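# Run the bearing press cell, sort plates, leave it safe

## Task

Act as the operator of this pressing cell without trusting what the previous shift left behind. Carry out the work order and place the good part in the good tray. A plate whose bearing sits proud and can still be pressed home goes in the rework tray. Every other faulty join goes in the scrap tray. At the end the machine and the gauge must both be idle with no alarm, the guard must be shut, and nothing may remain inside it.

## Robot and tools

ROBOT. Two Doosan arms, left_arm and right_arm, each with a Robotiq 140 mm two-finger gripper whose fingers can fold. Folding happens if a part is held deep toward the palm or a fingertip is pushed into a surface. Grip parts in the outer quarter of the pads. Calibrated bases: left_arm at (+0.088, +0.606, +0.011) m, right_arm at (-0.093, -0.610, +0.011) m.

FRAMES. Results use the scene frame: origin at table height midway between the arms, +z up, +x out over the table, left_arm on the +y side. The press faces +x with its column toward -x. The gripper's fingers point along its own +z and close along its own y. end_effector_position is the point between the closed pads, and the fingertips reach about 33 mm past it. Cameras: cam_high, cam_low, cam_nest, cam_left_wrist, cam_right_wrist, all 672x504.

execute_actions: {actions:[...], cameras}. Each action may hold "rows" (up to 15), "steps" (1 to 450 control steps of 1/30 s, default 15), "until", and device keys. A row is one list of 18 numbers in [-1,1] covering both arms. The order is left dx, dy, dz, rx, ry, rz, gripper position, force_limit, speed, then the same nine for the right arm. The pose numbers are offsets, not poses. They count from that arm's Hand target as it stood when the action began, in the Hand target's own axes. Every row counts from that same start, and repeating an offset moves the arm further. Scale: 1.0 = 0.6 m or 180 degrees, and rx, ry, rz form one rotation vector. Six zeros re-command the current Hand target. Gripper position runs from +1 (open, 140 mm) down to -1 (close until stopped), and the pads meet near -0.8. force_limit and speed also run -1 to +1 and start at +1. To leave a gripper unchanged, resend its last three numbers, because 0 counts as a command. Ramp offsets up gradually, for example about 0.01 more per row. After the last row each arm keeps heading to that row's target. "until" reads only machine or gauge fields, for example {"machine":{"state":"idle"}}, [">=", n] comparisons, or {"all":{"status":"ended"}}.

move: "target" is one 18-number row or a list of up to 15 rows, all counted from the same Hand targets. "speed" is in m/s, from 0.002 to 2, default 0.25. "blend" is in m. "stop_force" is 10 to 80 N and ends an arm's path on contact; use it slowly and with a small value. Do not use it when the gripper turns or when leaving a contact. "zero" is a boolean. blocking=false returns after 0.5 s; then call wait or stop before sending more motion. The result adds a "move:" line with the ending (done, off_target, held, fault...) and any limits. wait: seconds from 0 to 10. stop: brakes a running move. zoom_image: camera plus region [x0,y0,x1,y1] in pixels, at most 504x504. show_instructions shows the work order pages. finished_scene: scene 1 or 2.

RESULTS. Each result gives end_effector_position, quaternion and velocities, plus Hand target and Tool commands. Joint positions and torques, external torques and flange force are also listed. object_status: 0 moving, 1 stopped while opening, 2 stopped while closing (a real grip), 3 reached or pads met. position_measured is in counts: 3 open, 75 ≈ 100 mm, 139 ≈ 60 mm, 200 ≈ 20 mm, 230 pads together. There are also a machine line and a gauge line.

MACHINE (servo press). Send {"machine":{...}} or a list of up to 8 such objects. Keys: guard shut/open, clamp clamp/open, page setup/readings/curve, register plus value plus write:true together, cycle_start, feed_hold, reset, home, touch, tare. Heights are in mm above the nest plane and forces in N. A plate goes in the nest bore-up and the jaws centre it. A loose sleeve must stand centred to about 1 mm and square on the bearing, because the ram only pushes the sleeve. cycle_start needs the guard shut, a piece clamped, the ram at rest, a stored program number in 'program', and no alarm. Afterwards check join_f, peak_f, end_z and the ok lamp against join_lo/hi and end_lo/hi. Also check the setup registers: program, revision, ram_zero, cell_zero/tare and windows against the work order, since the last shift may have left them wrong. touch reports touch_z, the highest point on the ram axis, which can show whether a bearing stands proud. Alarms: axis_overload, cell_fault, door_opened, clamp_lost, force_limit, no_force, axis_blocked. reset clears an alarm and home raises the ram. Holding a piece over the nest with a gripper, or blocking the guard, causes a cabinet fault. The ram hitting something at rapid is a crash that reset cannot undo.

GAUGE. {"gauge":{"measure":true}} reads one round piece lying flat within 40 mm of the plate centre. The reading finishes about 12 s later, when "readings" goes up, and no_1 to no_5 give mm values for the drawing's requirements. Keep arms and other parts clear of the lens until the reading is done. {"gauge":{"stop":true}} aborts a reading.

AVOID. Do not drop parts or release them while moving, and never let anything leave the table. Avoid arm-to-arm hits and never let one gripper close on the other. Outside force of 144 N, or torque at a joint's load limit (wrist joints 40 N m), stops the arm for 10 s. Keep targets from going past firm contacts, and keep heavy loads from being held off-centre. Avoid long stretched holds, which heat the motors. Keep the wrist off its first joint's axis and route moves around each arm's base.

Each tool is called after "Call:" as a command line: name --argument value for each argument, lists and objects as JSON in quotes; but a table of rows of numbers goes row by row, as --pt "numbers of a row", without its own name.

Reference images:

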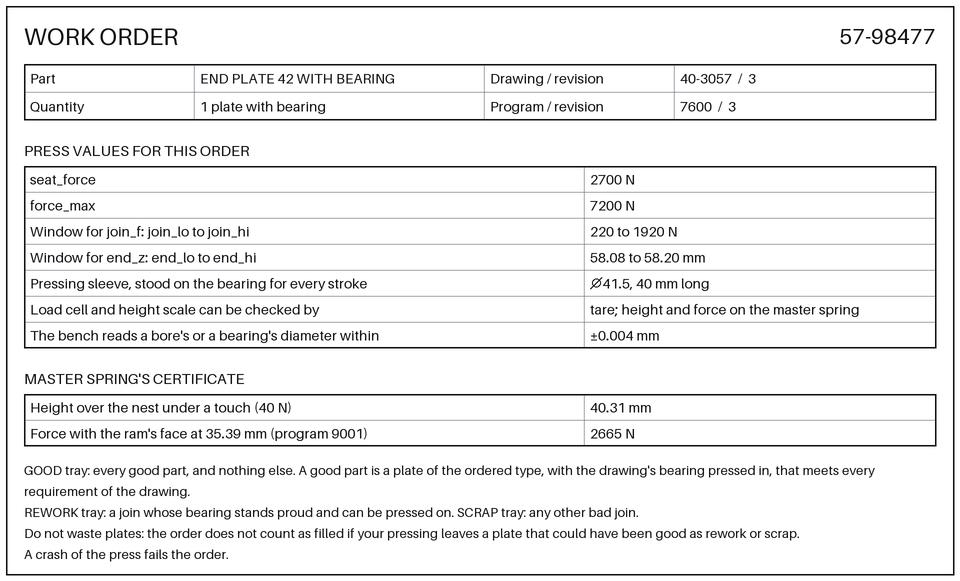

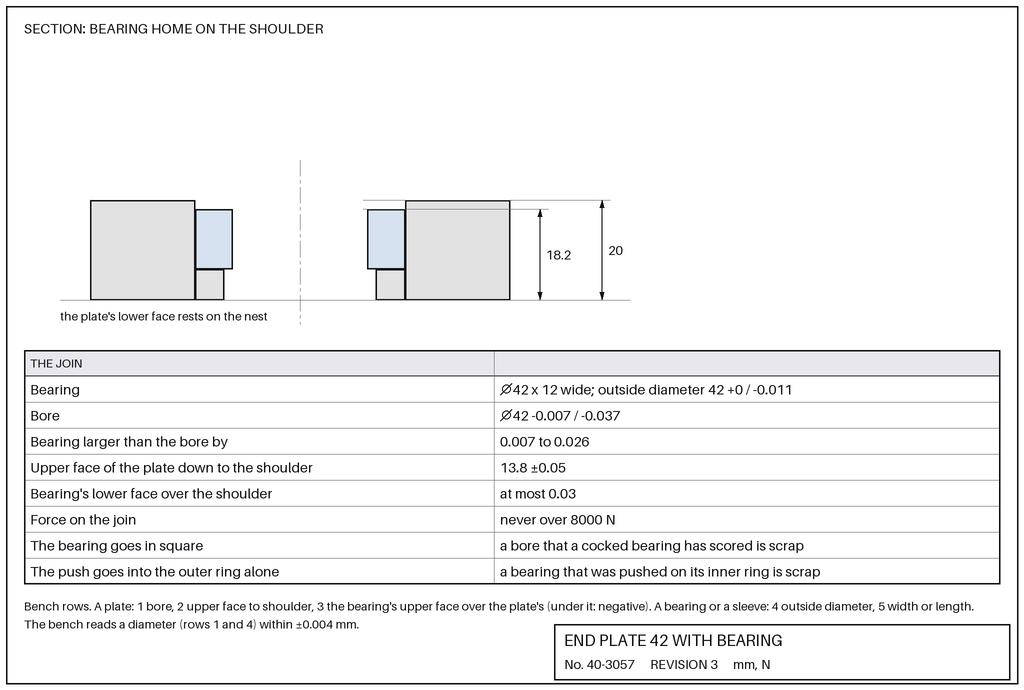

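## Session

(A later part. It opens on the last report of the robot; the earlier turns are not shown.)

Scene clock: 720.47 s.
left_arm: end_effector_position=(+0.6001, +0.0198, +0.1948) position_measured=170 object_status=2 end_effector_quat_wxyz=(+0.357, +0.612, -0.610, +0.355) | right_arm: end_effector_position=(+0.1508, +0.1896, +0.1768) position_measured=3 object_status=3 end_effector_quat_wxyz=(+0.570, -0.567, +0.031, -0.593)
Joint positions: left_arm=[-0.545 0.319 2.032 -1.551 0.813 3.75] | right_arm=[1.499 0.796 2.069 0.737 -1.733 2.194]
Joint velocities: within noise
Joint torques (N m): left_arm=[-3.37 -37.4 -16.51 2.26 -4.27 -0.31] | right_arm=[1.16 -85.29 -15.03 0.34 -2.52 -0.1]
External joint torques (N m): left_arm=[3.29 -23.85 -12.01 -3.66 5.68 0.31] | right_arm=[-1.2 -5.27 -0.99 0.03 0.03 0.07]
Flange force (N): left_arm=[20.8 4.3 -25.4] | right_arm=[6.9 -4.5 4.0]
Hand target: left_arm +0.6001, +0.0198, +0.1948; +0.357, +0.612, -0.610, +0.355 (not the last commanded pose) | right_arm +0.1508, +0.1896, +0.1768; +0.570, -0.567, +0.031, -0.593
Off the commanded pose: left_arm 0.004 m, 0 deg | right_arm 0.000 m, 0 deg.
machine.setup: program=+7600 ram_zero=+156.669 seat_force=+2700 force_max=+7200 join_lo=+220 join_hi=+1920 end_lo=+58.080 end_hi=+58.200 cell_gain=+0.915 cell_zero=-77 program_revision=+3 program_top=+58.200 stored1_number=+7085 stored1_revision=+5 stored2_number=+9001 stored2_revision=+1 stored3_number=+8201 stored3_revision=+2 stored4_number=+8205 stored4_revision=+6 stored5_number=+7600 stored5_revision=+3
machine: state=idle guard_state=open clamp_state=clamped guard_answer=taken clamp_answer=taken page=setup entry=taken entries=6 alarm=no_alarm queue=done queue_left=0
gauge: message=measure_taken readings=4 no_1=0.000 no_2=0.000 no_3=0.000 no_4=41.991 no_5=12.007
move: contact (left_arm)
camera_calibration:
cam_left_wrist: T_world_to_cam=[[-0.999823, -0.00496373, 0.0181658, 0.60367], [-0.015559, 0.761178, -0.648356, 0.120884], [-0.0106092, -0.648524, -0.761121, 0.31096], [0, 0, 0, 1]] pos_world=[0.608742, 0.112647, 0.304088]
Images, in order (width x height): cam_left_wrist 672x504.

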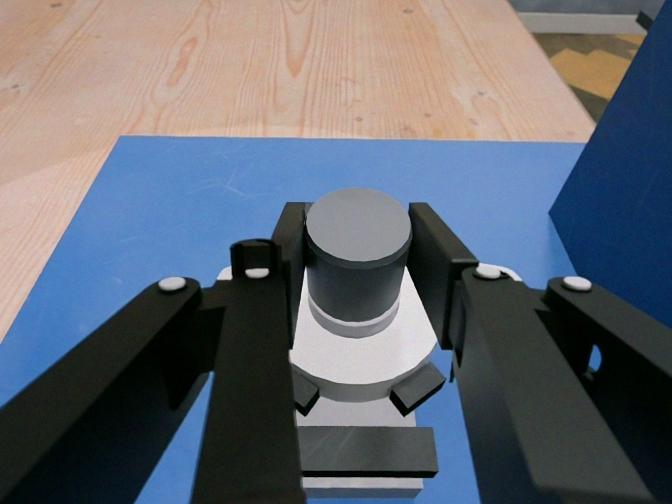

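Call:
execute_actions --actions '[{"rows":[[0.001,0,-0.0006,0,0,0,-1,0.2,-0.9,0,0,0,0,0,0,1,1,1]],"steps":15},{"rows":[[0,0,0,0,0,0,-0.2,0.1,-1,0,0,0,0,0,0,1,1,1]],"steps":60}]'

Call:
zoom_image --camera "cam_low" --region '[430, 130, 550, 230]'

Call:
zoom_image --camera "cam_nest" --region '[260, 200, 390, 310]'

Call:
zoom_image --camera "cam_left_wrist" --region '[290, 240, 430, 360]'

Scene clock: 724.17 s.
left_arm: end_effector_position=(+0.6001, +0.0198, +0.1955) position_measured=154 object_status=3 end_effector_quat_wxyz=(+0.357, +0.612, -0.610, +0.355) | right_arm: end_effector_position=(+0.1508, +0.1896, +0.1768) position_measured=3 object_status=3 end_effector_quat_wxyz=(+0.570, -0.567, +0.031, -0.593)
Joint positions: left_arm=[-0.545 0.318 2.032 -1.549 0.813 3.748] | right_arm=[1.499 0.796 2.069 0.737 -1.733 2.194]
Joint velocities: within noise
Joint torques (N m): left_arm=[-2.72 -58.36 -27.72 -1.29 1.37 -0.43] | right_arm=[0.95 -85.29 -15.19 0.38 -2.58 -0.08]
External joint torques (N m): left_arm=[2.7 -3.34 -0.91 -0.12 0.05 0.43] | right_arm=[-0.95 -5.58 -0.81 0 0.09 0.05]
External joint torques at the end of the 1st action: left_arm=[0.45 -5.89 -3.81 -1.18 1.37 0.35] | right_arm=[-0.56 -5.34 -1 0.02 0.06 0.03]
Flange force (N): left_arm=[0.4 0.1 -6.3] | right_arm=[7.5 -5.1 3.8]
Flange force at the end of the 1st action (N): left_arm=[5.2 0.5 -4.7] | right_arm=[6.6 -5.4 3.4]
Hand target: left_arm +0.6001, +0.0198, +0.1955; +0.357, +0.612, -0.610, +0.355 | right_arm +0.1508, +0.1896, +0.1768; +0.570, -0.567, +0.031, -0.593
Off the commanded pose: left_arm 0.000 m, 0 deg | right_arm 0.000 m, 0 deg.
machine.setup: program=+7600 ram_zero=+156.669 seat_force=+2700 force_max=+7200 join_lo=+220 join_hi=+1920 end_lo=+58.080 end_hi=+58.200 cell_gain=+0.915 cell_zero=-77 program_revision=+3 program_top=+58.200 stored1_number=+7085 stored1_revision=+5 stored2_number=+9001 stored2_revision=+1 stored3_number=+8201 stored3_revision=+2 stored4_number=+8205 stored4_revision=+6 stored5_number=+7600 stored5_revision=+3
machine: state=idle guard_state=open clamp_state=clamped guard_answer=taken clamp_answer=taken page=setup entry=taken entries=6 alarm=no_alarm queue=done queue_left=0
gauge: message=measure_taken readings=4 no_1=0.000 no_2=0.000 no_3=0.000 no_4=41.991 no_5=12.007
camera_calibration:
cam_left_wrist: T_world_to_cam=[[-0.999823, -0.00496373, 0.0181658, 0.603657], [-0.015559, 0.761178, -0.648356, 0.121338], [-0.0106092, -0.648524, -0.761121, 0.311492], [0, 0, 0, 1]] pos_world=[0.608742, 0.112647, 0.304788]
cam_right_wrist: T_world_to_cam=[[0.646714, -0.354468, -0.675362, 0.100745], [-0.510452, 0.456789, -0.728548, 0.122521], [0.566744, 0.815902, 0.114473, -0.121143], [0, 0, 0, 1]] pos_world=[0.0660449, 0.0785851, 0.17117]

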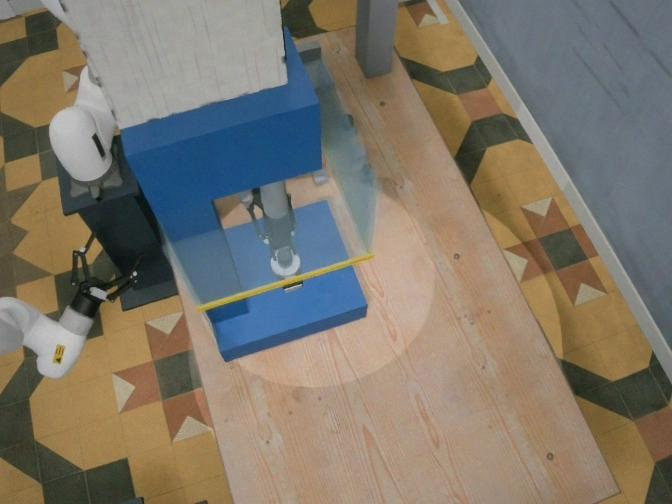

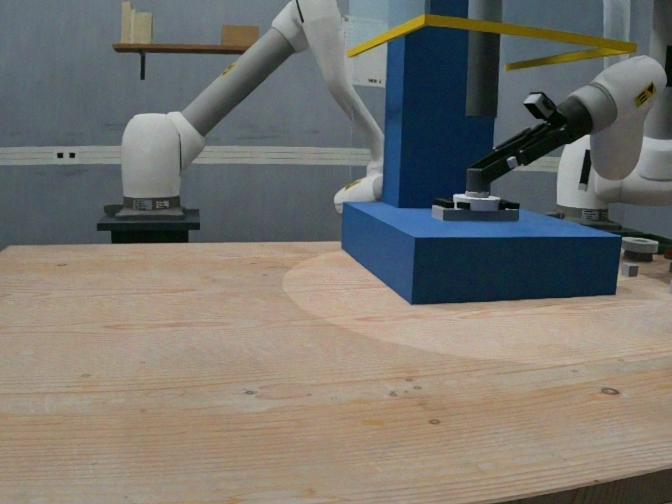

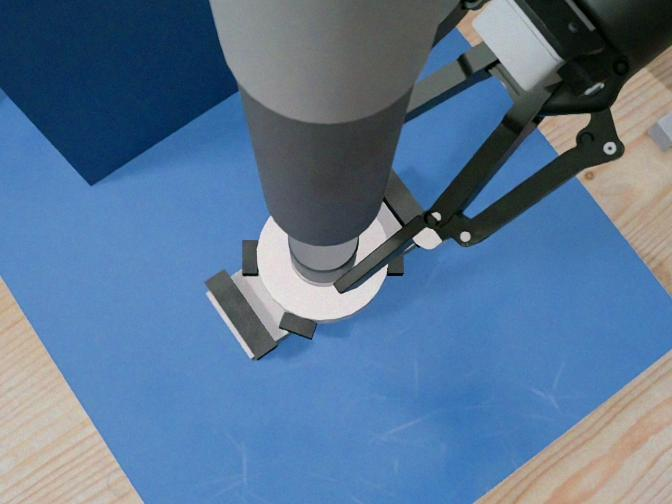

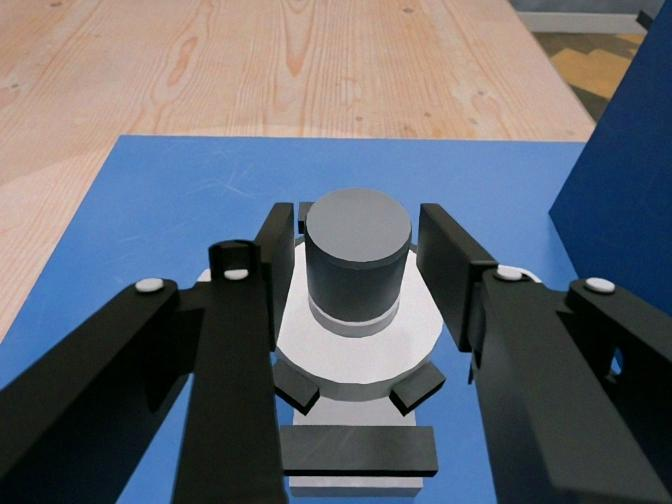

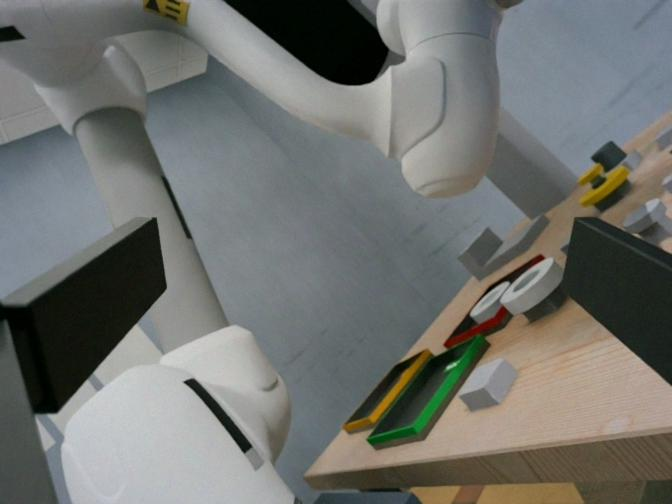

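Scaled by 4.200.

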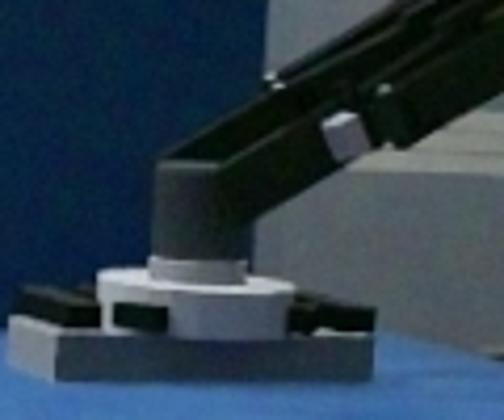

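Scaled by 3.877.

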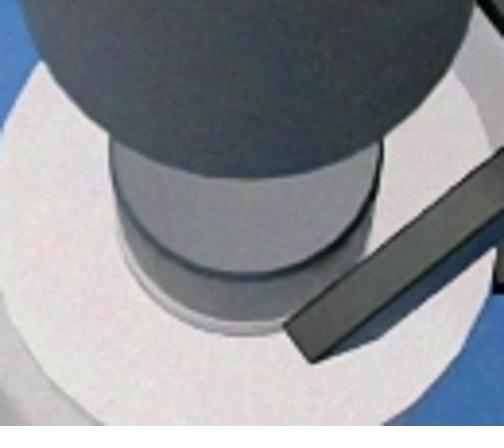

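Scaled by 3.600.

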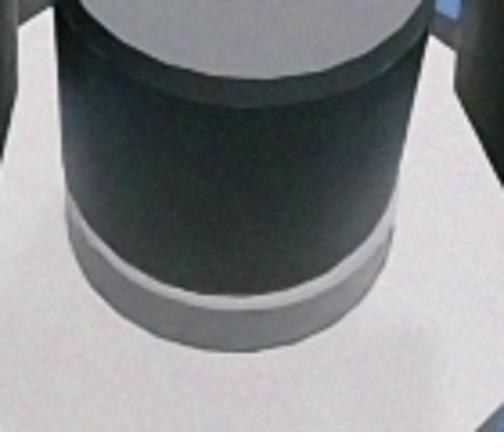

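Call:
zoom_image --camera "cam_low" --region '[460, 160, 500, 215]'

Call:
zoom_image --camera "cam_nest" --region '[280, 230, 370, 300]'

Call:
zoom_image --camera "cam_left_wrist" --region '[300, 280, 410, 345]'

Scaled by 9.164.

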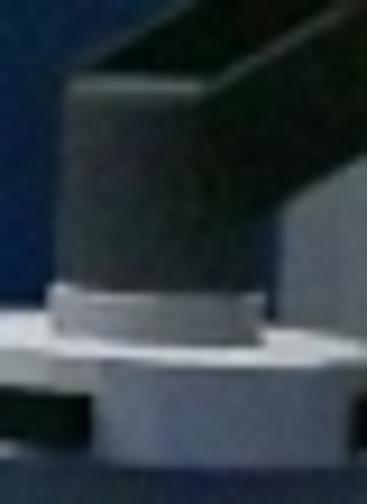

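Scaled by 5.600.

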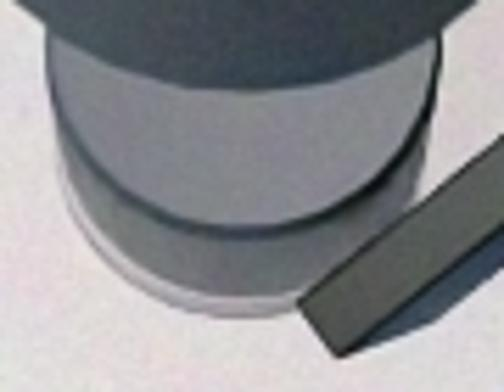

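Scaled by 4.582.

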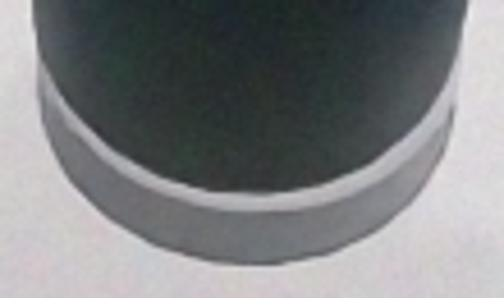

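Call:
move --pt "0 0 0 0 0 0 0.3 0.1 -1 0 0 0 0 0 0 1 1 1" --pt "-0.01 0 -0.0173 0 0 0 0.3 0.1 -1 0 0 0 0 0 0 1 1 1" --pt "0.0217 0 -0.1627 0 0 0 0.3 0.1 -1 0 0 0 0 0 0 1 1 1" --speed '[0.03,0.02,0.06]'

Call:
zoom_image --camera "cam_low" --region '[455, 160, 505, 220]'

Call:
zoom_image --camera "cam_nest" --region '[275, 220, 375, 300]'

Call:
zoom_image --camera "cam_left_wrist" --region '[280, 200, 410, 330]'

Scene clock: 735.77 s.
left_arm: end_effector_position=(+0.6003, +0.0982, +0.2550) position_measured=91 object_status=3 end_effector_quat_wxyz=(+0.357, +0.612, -0.610, +0.355) | right_arm: end_effector_position=(+0.1508, +0.1896, +0.1768) position_measured=3 object_status=3 end_effector_quat_wxyz=(+0.570, -0.567, +0.031, -0.593)
Joint positions: left_arm=[-0.427 0.198 2.053 -1.394 0.91 3.632] | right_arm=[1.499 0.796 2.069 0.737 -1.733 2.194]
Joint velocities: within noise
Joint torques (N m): left_arm=[-1.29 -49.67 -30.93 -1.01 0.93 -0.49] | right_arm=[0.85 -85.37 -15.02 0.38 -2.51 -0.08]
External joint torques (N m): left_arm=[1.09 -2.61 -0.57 -0.12 0.24 0.49] | right_arm=[-0.84 -5.59 -1.11 0 0.01 0.05]
Flange force (N): left_arm=[0.3 1.7 -3.9] | right_arm=[7.0 -5.3 3.9]
Hand target: left_arm +0.6003, +0.0982, +0.2550; +0.357, +0.612, -0.610, +0.355 | right_arm +0.1508, +0.1896, +0.1768; +0.570, -0.567, +0.031, -0.593
Off the commanded pose: left_arm 0.000 m, 0 deg | right_arm 0.000 m, 0 deg.
machine.setup: program=+7600 ram_zero=+156.669 seat_force=+2700 force_max=+7200 join_lo=+220 join_hi=+1920 end_lo=+58.080 end_hi=+58.200 cell_gain=+0.915 cell_zero=-77 program_revision=+3 program_top=+58.200 stored1_number=+7085 stored1_revision=+5 stored2_number=+9001 stored2_revision=+1 stored3_number=+8201 stored3_revision=+2 stored4_number=+8205 stored4_revision=+6 stored5_number=+7600 stored5_revision=+3
machine: state=idle guard_state=open clamp_state=clamped guard_answer=taken clamp_answer=taken page=setup entry=taken entries=6 alarm=no_alarm queue=done queue_left=0
gauge: message=measure_taken readings=4 no_1=0.000 no_2=0.000 no_3=0.000 no_4=41.991 no_5=12.007
move: done
camera_calibration:
cam_left_wrist: T_world_to_cam=[[-0.999823, -0.00496373, 0.0181658, 0.603067], [-0.015559, 0.761178, -0.648356, 0.100176], [-0.0106092, -0.648524, -0.761121, 0.407548], [0, 0, 0, 1]] pos_world=[0.608842, 0.191047, 0.364188]
cam_right_wrist: T_world_to_cam=[[0.646714, -0.354468, -0.675362, 0.100745], [-0.510452, 0.456789, -0.728548, 0.122521], [0.566744, 0.815902, 0.114473, -0.121143], [0, 0, 0, 1]] pos_world=[0.0660449, 0.0785851, 0.17117]

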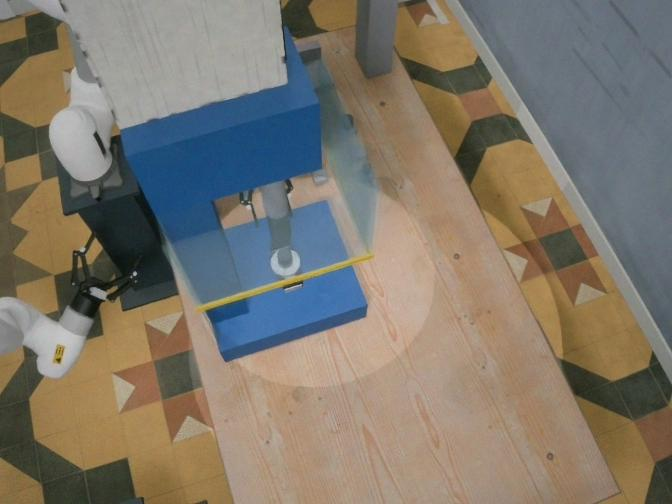

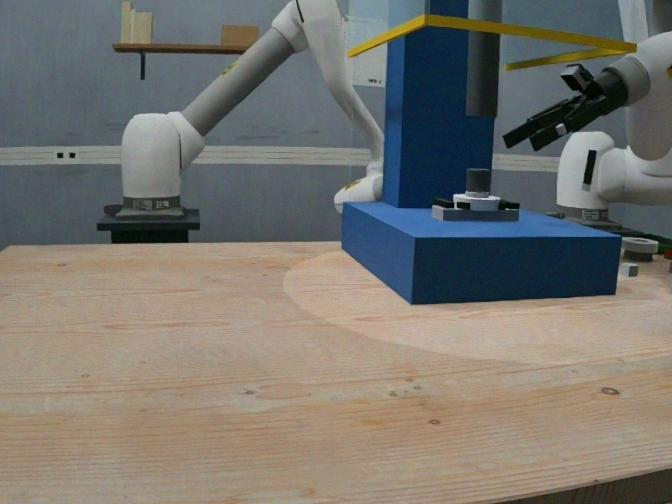

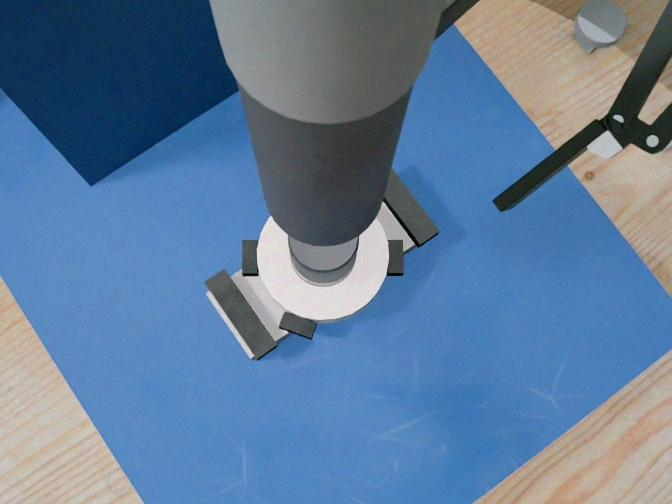

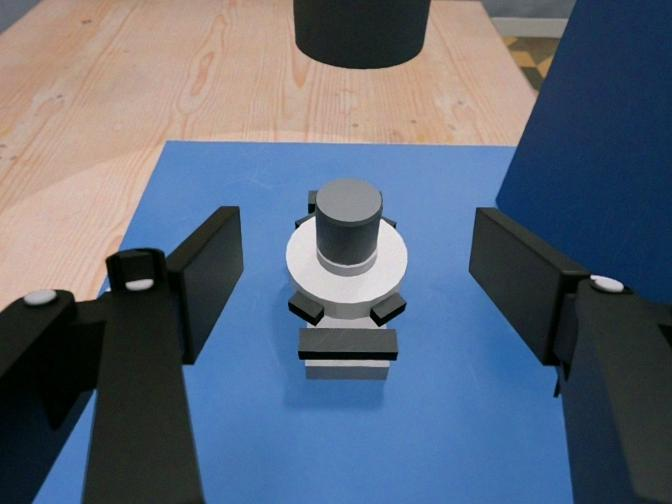

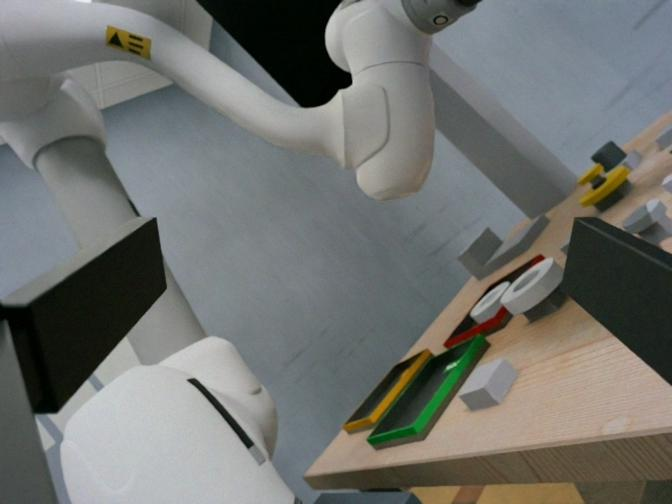

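Scaled by 8.400.

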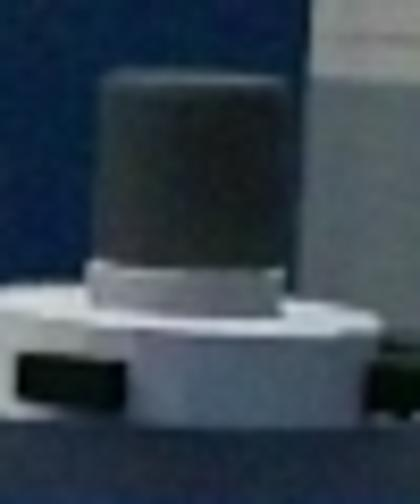

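Scaled by 5.040.

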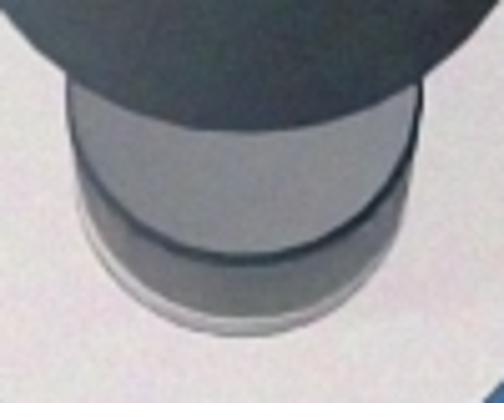

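Scaled by 3.877.

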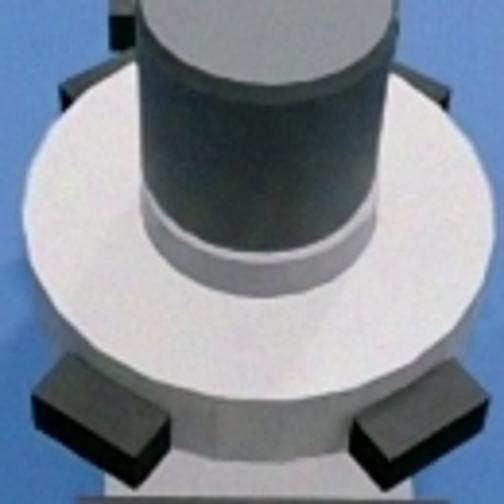

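Call:
move --pt "-0.1194 -0.0333 -0.2235 0 0 0 0.3 0.1 -1 0 0 0 0 0 0 1 1 1" --pt "-0.1 -0.2133 -0.18 -0.1925 0 0.1111 0.3 0.1 -1 0 0 0 0 0 0 1 1 1" --pt "-0.025 -0.2133 -0.0933 -0.1925 0 0.1111 0.3 0.1 -1 0 0 0 0 0 0 1 1 1" --speed '[0.15,0.2,0.1]'

Call:
zoom_image --camera "cam_left_wrist" --region '[270, 130, 430, 290]'

Scene clock: 741.03 s.
left_arm: end_effector_position=(+0.7282, +0.1546, +0.2691) position_measured=91 object_status=3 end_effector_quat_wxyz=(-0.456, -0.365, +0.783, -0.214) | right_arm: end_effector_position=(+0.1508, +0.1896, +0.1768) position_measured=3 object_status=3 end_effector_quat_wxyz=(+0.570, -0.567, +0.031, -0.593)
Joint positions: left_arm=[-0.273 0.604 1.412 -0.943 1.654 3.717] | right_arm=[1.499 0.796 2.069 0.737 -1.733 2.194]
Joint velocities: within noise
Joint torques (N m): left_arm=[-3.04 -92.25 -34.28 0.19 1.48 -0.61] | right_arm=[0.83 -85.03 -15.12 0.27 -2.56 -0.03]
External joint torques (N m): left_arm=[2.56 -3.43 -1.73 0.05 -0.15 0.61] | right_arm=[-0.85 -5.89 -1.05 0.11 0.06 -0.01]
Flange force (N): left_arm=[1.3 2.5 -3.6] | right_arm=[7.5 -5.8 3.9]
Hand target: left_arm +0.7282, +0.1545, +0.2691; -0.456, -0.365, +0.783, -0.214 | right_arm +0.1508, +0.1896, +0.1768; +0.570, -0.567, +0.031, -0.593
Off the commanded pose: left_arm 0.000 m, 0 deg | right_arm 0.000 m, 0 deg.
machine.setup: program=+7600 ram_zero=+156.669 seat_force=+2700 force_max=+7200 join_lo=+220 join_hi=+1920 end_lo=+58.080 end_hi=+58.200 cell_gain=+0.915 cell_zero=-77 program_revision=+3 program_top=+58.200 stored1_number=+7085 stored1_revision=+5 stored2_number=+9001 stored2_revision=+1 stored3_number=+8201 stored3_revision=+2 stored4_number=+8205 stored4_revision=+6 stored5_number=+7600 stored5_revision=+3
machine: state=idle guard_state=open clamp_state=clamped guard_answer=taken clamp_answer=taken page=setup entry=taken entries=6 alarm=no_alarm queue=done queue_left=0
gauge: message=measure_taken readings=4 no_1=0.000 no_2=0.000 no_3=0.000 no_4=41.991 no_5=12.007
move: done
camera_calibration:
cam_left_wrist: T_world_to_cam=[[-0.769096, 0.639007, 0.0127279, 0.464975], [0.479551, 0.590115, -0.649458, -0.265389], [-0.422519, -0.493391, -0.760291, 0.732027], [0, 0, 0, 1]] pos_world=[0.794173, 0.220664, 0.378277]
cam_right_wrist: T_world_to_cam=[[0.646714, -0.354468, -0.675362, 0.100745], [-0.510452, 0.456789, -0.728548, 0.122521], [0.566744, 0.815902, 0.114473, -0.121143], [0, 0, 0, 1]] pos_world=[0.0660449, 0.0785851, 0.17117]

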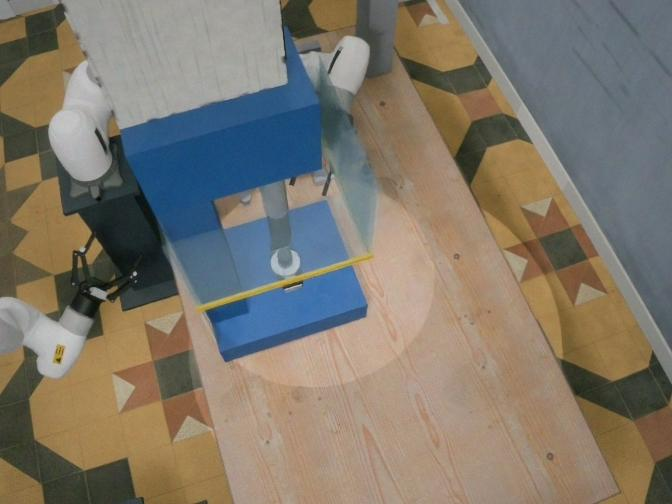

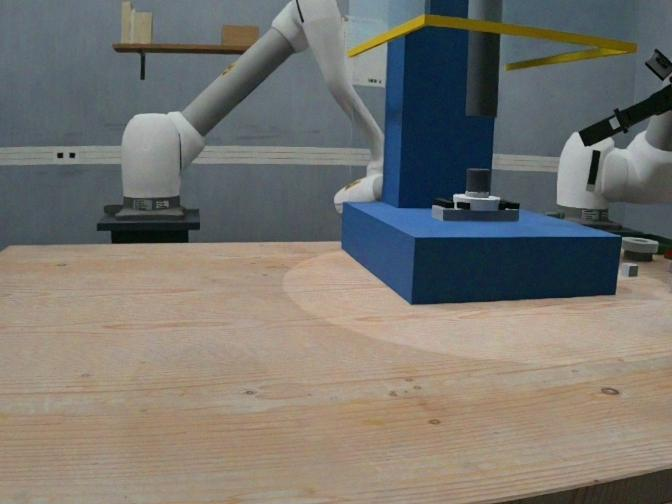

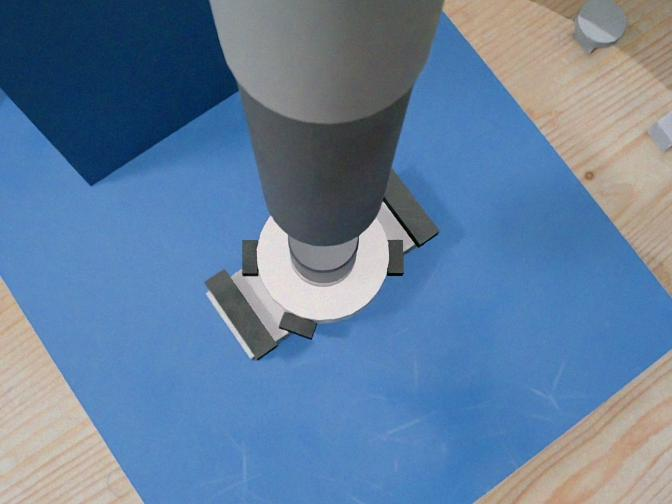

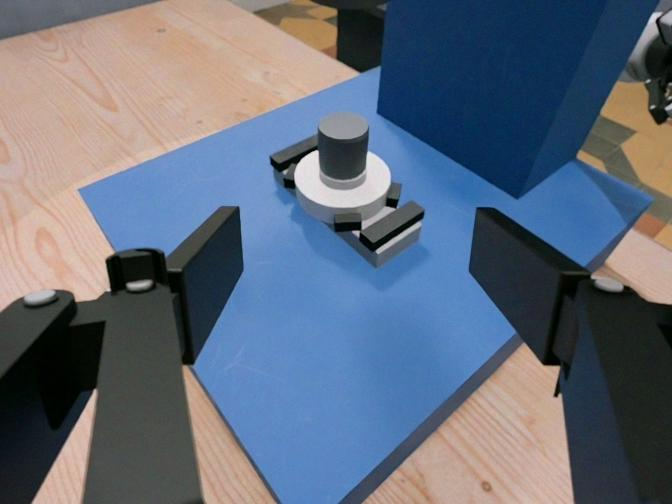

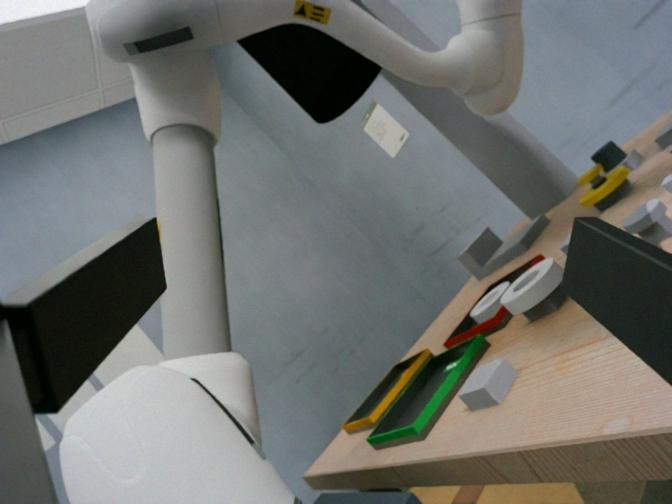

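Scaled by 3.150.

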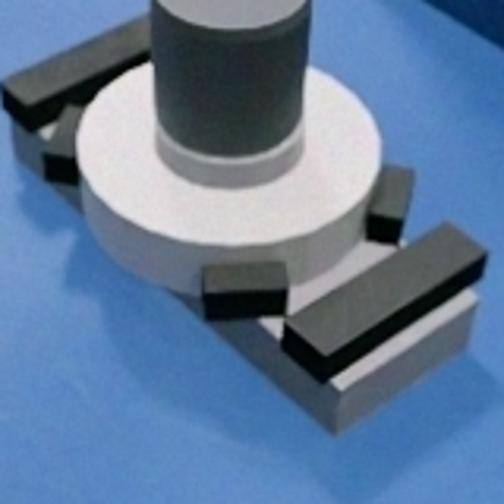

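Call:
zoom_image --camera "cam_left_wrist" --region '[315, 155, 370, 195]'

Scaled by 9.164.

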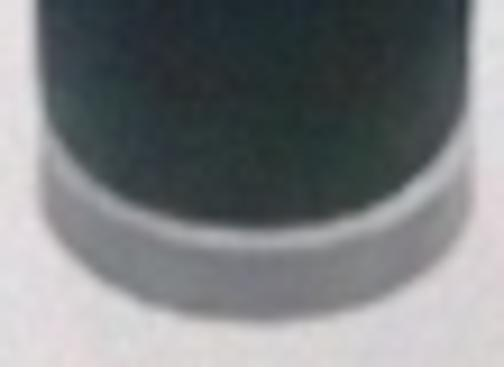

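Call:
move --target '[-0.1494,-0.02,-0.2587,0,0,0,0.3,0.1,-1,0,0,0,0,0,0,1,1,1]' --speed 0.15 --cameras '["cam_low"]'

Scene clock: 744.17 s.
left_arm: end_effector_position=(+0.8524, +0.2842, +0.2676) position_measured=91 object_status=3 end_effector_quat_wxyz=(-0.456, -0.365, +0.783, -0.214) | right_arm: end_effector_position=(+0.1508, +0.1896, +0.1768) position_measured=3 object_status=3 end_effector_quat_wxyz=(+0.570, -0.567, +0.031, -0.593)
Joint positions: left_arm=[-0.103 0.758 1.144 -0.877 1.848 3.725] | right_arm=[1.499 0.796 2.069 0.737 -1.733 2.194]
Joint velocities: within noise
Joint torques (N m): left_arm=[-2.82 -104.28 -37.27 0.63 1.29 -0.45] | right_arm=[0.53 -85.14 -14.9 0.34 -2.61 -0.04]
External joint torques (N m): left_arm=[3.05 -6.2 -0.68 0.05 0.06 0.45] | right_arm=[-0.53 -5.83 -1.18 0.04 0.11 0.01]
Flange force (N): left_arm=[4.1 9.2 -0.2] | right_arm=[7.0 -6.1 3.8]
Hand target: left_arm +0.8524, +0.2843, +0.2676; -0.456, -0.365, +0.783, -0.214 | right_arm +0.1508, +0.1896, +0.1768; +0.570, -0.567, +0.031, -0.593
Off the commanded pose: left_arm 0.000 m, 0 deg | right_arm 0.000 m, 0 deg.
machine.setup: program=+7600 ram_zero=+156.669 seat_force=+2700 force_max=+7200 join_lo=+220 join_hi=+1920 end_lo=+58.080 end_hi=+58.200 cell_gain=+0.915 cell_zero=-77 program_revision=+3 program_top=+58.200 stored1_number=+7085 stored1_revision=+5 stored2_number=+9001 stored2_revision=+1 stored3_number=+8201 stored3_revision=+2 stored4_number=+8205 stored4_revision=+6 stored5_number=+7600 stored5_revision=+3
machine: state=idle guard_state=open clamp_state=clamped guard_answer=taken clamp_answer=taken page=setup entry=taken entries=6 alarm=no_alarm queue=done queue_left=0
gauge: message=measure_taken readings=4 no_1=0.000 no_2=0.000 no_3=0.000 no_4=41.991 no_5=12.007
move: done
Images, in order (width x height): cam_low 672x504.

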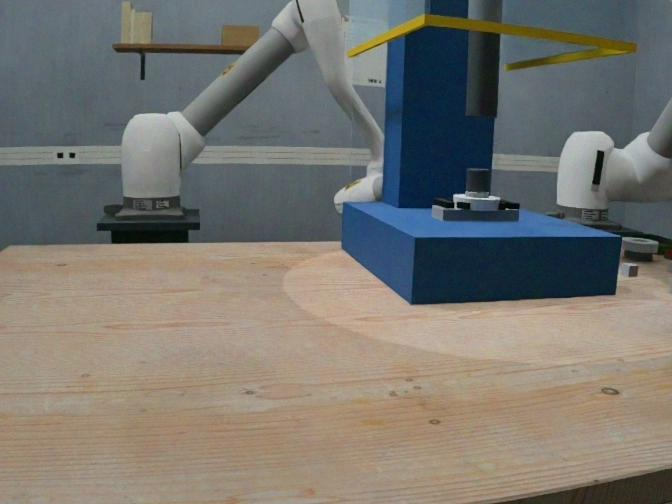

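Call:
execute_actions --actions '[{"machine":[{"page":"readings","guard":"shut"},{"tare":true},{"cycle_start":true}],"steps":450,"until":{"machine":{"queue":["!=","running"]}}}]' --cameras '["cam_low","cam_nest"]'

Scene clock: 752.77 s.
left_arm: end_effector_position=(+0.8524, +0.2843, +0.2676) position_measured=91 object_status=3 end_effector_quat_wxyz=(-0.456, -0.365, +0.783, -0.214) | right_arm: end_effector_position=(+0.1508, +0.1896, +0.1768) position_measured=3 object_status=3 end_effector_quat_wxyz=(+0.570, -0.567, +0.031, -0.593)
Joint positions: left_arm=[-0.103 0.758 1.144 -0.877 1.848 3.725] | right_arm=[1.499 0.796 2.069 0.737 -1.733 2.194]
Joint velocities: within noise
Joint torques (N m): left_arm=[-2.94 -105.89 -37.06 0.67 1.38 -0.42] | right_arm=[1.01 -84.97 -14.9 0.38 -2.57 -0.1]
External joint torques (N m): left_arm=[2.89 -3.17 -0.51 0 -0.05 0.42] | right_arm=[-0.98 -6.1 -1.09 -0.01 0.07 0.06]
Flange force (N): left_arm=[1.3 5.3 -1.2] | right_arm=[7.9 -5.7 4.3]
Hand target: left_arm +0.8524, +0.2843, +0.2676; -0.456, -0.365, +0.783, -0.214 | right_arm +0.1508, +0.1896, +0.1768; +0.570, -0.567, +0.031, -0.593
Tool commands: left_gripper/position=+0.3 left_gripper/force_limit=+0.1 left_gripper/speed=-1.0 right_gripper/position=+1.0 right_gripper/force_limit=+1.0 right_gripper/speed=+1.0
Off the commanded pose: left_arm 0.000 m, 0 deg | right_arm 0.000 m, 0 deg.
machine.readings: force=+0 touch_z=+40.316 join_f=+581 peak_f=+3036 end_z=+58.140 ok=+1 pos_z=+163.331 cycles=+3
machine: state=done guard_state=shut clamp_state=clamped guard_answer=taken clamp_answer=taken page=readings entry=taken entries=8 alarm=no_alarm queue=done queue_left=0
gauge: message=measure_taken readings=4 no_1=0.000 no_2=0.000 no_3=0.000 no_4=41.991 no_5=12.007
Images, in order (width x height): cam_low 672x504, cam_nest 672x504.

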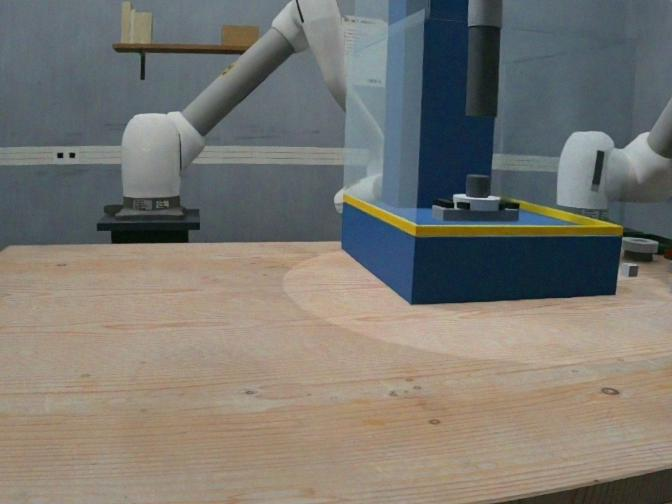

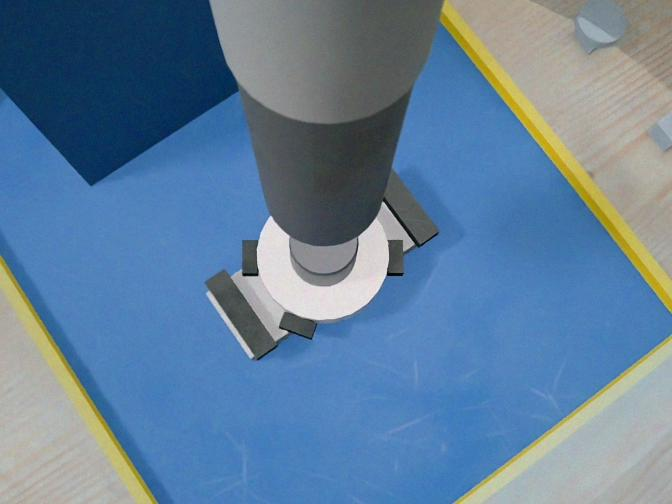

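Call:
execute_actions --actions '[{"machine":{"guard":"open"},"steps":120,"until":{"machine":{"guard_state":"open"}}}]' --cameras '[]'

Call:
move --pt "0.0163 0.2011 0.0203 0.1925 0 -0.1111 0.3 0.1 -1 0 0 0 0 0 0 1 1 1" --pt "0.11 0.2855 0.2993 0.1925 0 -0.1111 0.3 0.1 -1 0 0 0 0 0 0 1 1 1" --speed '[0.2,0.2]' --cameras '["cam_nest","cam_left_wrist"]'

Scene clock: 754.63 s.
left_arm: end_effector_position=(+0.8524, +0.2843, +0.2676) position_measured=91 object_status=3 end_effector_quat_wxyz=(-0.456, -0.365, +0.783, -0.214) | right_arm: end_effector_position=(+0.1508, +0.1896, +0.1768) position_measured=3 object_status=3 end_effector_quat_wxyz=(+0.570, -0.567, +0.031, -0.593)
Joint positions: left_arm=[-0.103 0.758 1.144 -0.877 1.848 3.725] | right_arm=[1.499 0.796 2.069 0.737 -1.733 2.194]
Joint velocities: within noise
Joint torques (N m): left_arm=[-2.65 -106.2 -36.97 0.64 1.36 -0.46] | right_arm=[1.28 -85.67 -15.32 0.35 -2.53 -0.01]
External joint torques (N m): left_arm=[2.71 -3.24 -0.68 0.03 -0.02 0.46] | right_arm=[-1.28 -5.49 -0.85 0.03 0.04 -0.02]
Flange force (N): left_arm=[1.4 4.9 -1.4] | right_arm=[7.5 -4.7 4.1]
Hand target: left_arm +0.8524, +0.2843, +0.2676; -0.456, -0.365, +0.783, -0.214 | right_arm +0.1508, +0.1896, +0.1768; +0.570, -0.567, +0.031, -0.593
Tool commands: left_gripper/position=+0.3 left_gripper/force_limit=+0.1 left_gripper/speed=-1.0 right_gripper/position=+1.0 right_gripper/force_limit=+1.0 right_gripper/speed=+1.0
Off the commanded pose: left_arm 0.000 m, 0 deg | right_arm 0.000 m, 0 deg.
machine.readings: force=+0 touch_z=+40.316 join_f=+581 peak_f=+3036 end_z=+58.140 ok=+1 pos_z=+163.331 cycles=+3
machine: state=done guard_state=open clamp_state=clamped guard_answer=taken clamp_answer=taken page=readings entry=taken entries=8 alarm=no_alarm queue=running queue_left=0
gauge: message=measure_taken readings=4 no_1=0.000 no_2=0.000 no_3=0.000 no_4=41.991 no_5=12.007
No camera images: "cameras" was empty.

Scene clock: 757.87 s.
left_arm: end_effector_position=(+0.6000, +0.2494, +0.2364) position_measured=91 object_status=3 end_effector_quat_wxyz=(+0.357, +0.612, -0.610, +0.355) | right_arm: end_effector_position=(+0.1508, +0.1896, +0.1768) position_measured=3 object_status=3 end_effector_quat_wxyz=(+0.570, -0.567, +0.031, -0.593)
Joint positions: left_arm=[-0.16 0.163 2.142 -1.283 1.096 3.748] | right_arm=[1.499 0.796 2.069 0.737 -1.733 2.194]
Joint velocities: within noise
Joint torques (N m): left_arm=[-2.48 -44.32 -28.34 -0.71 1.35 -0.49] | right_arm=[1.07 -85.01 -15.17 0.32 -2.56 -0.08]
External joint torques (N m): left_arm=[2.49 -2.39 -1 -0.16 0.06 0.49] | right_arm=[-1.07 -5.88 -0.79 0.06 0.07 0.04]
Flange force (N): left_arm=[-0.2 0.9 -5.8] | right_arm=[8.0 -5.3 3.9]
Hand target: left_arm +0.5999, +0.2494, +0.2364; +0.357, +0.612, -0.610, +0.355 | right_arm +0.1508, +0.1896, +0.1768; +0.570, -0.567, +0.031, -0.593
Off the commanded pose: left_arm 0.000 m, 0 deg | right_arm 0.000 m, 0 deg.
machine.readings: force=+0 touch_z=+40.316 join_f=+581 peak_f=+3036 end_z=+58.140 ok=+1 pos_z=+163.331 cycles=+3
machine: state=done guard_state=open clamp_state=clamped guard_answer=taken clamp_answer=taken page=readings entry=taken entries=8 alarm=no_alarm queue=done queue_left=0
gauge: message=measure_taken readings=4 no_1=0.000 no_2=0.000 no_3=0.000 no_4=41.991 no_5=12.007
move: done
camera_calibration:
cam_left_wrist: T_world_to_cam=[[-0.999823, -0.00496373, 0.0181658, 0.603855], [-0.015559, 0.761178, -0.648356, -0.0269787], [-0.0106092, -0.648524, -0.761121, 0.491445], [0, 0, 0, 1]] pos_world=[0.608542, 0.342247, 0.345588]
Images, in order (width x height): cam_nest 672x504, cam_left_wrist 672x504.

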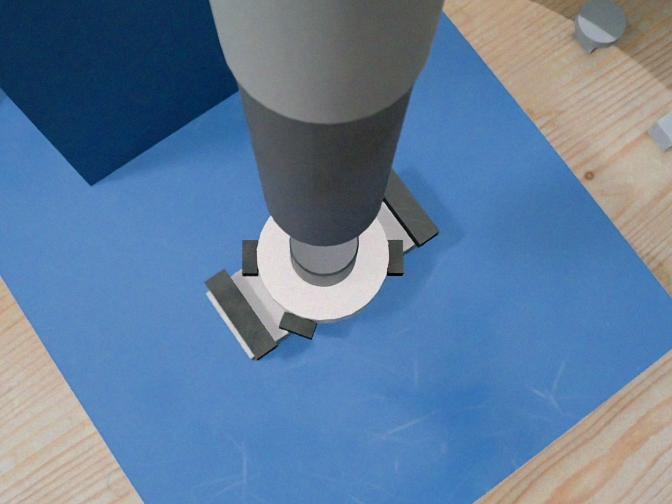

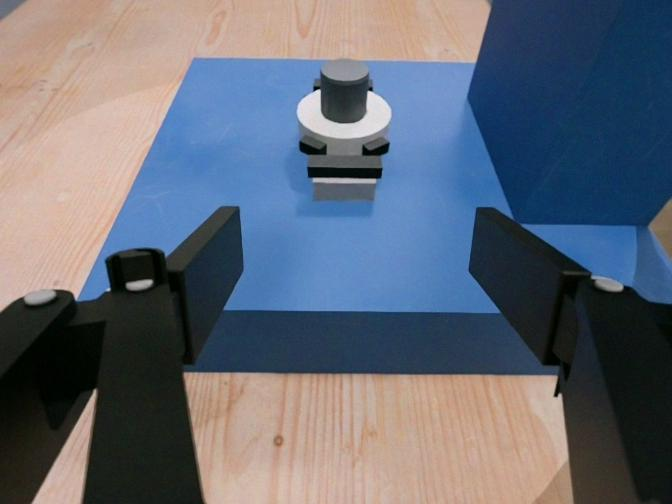

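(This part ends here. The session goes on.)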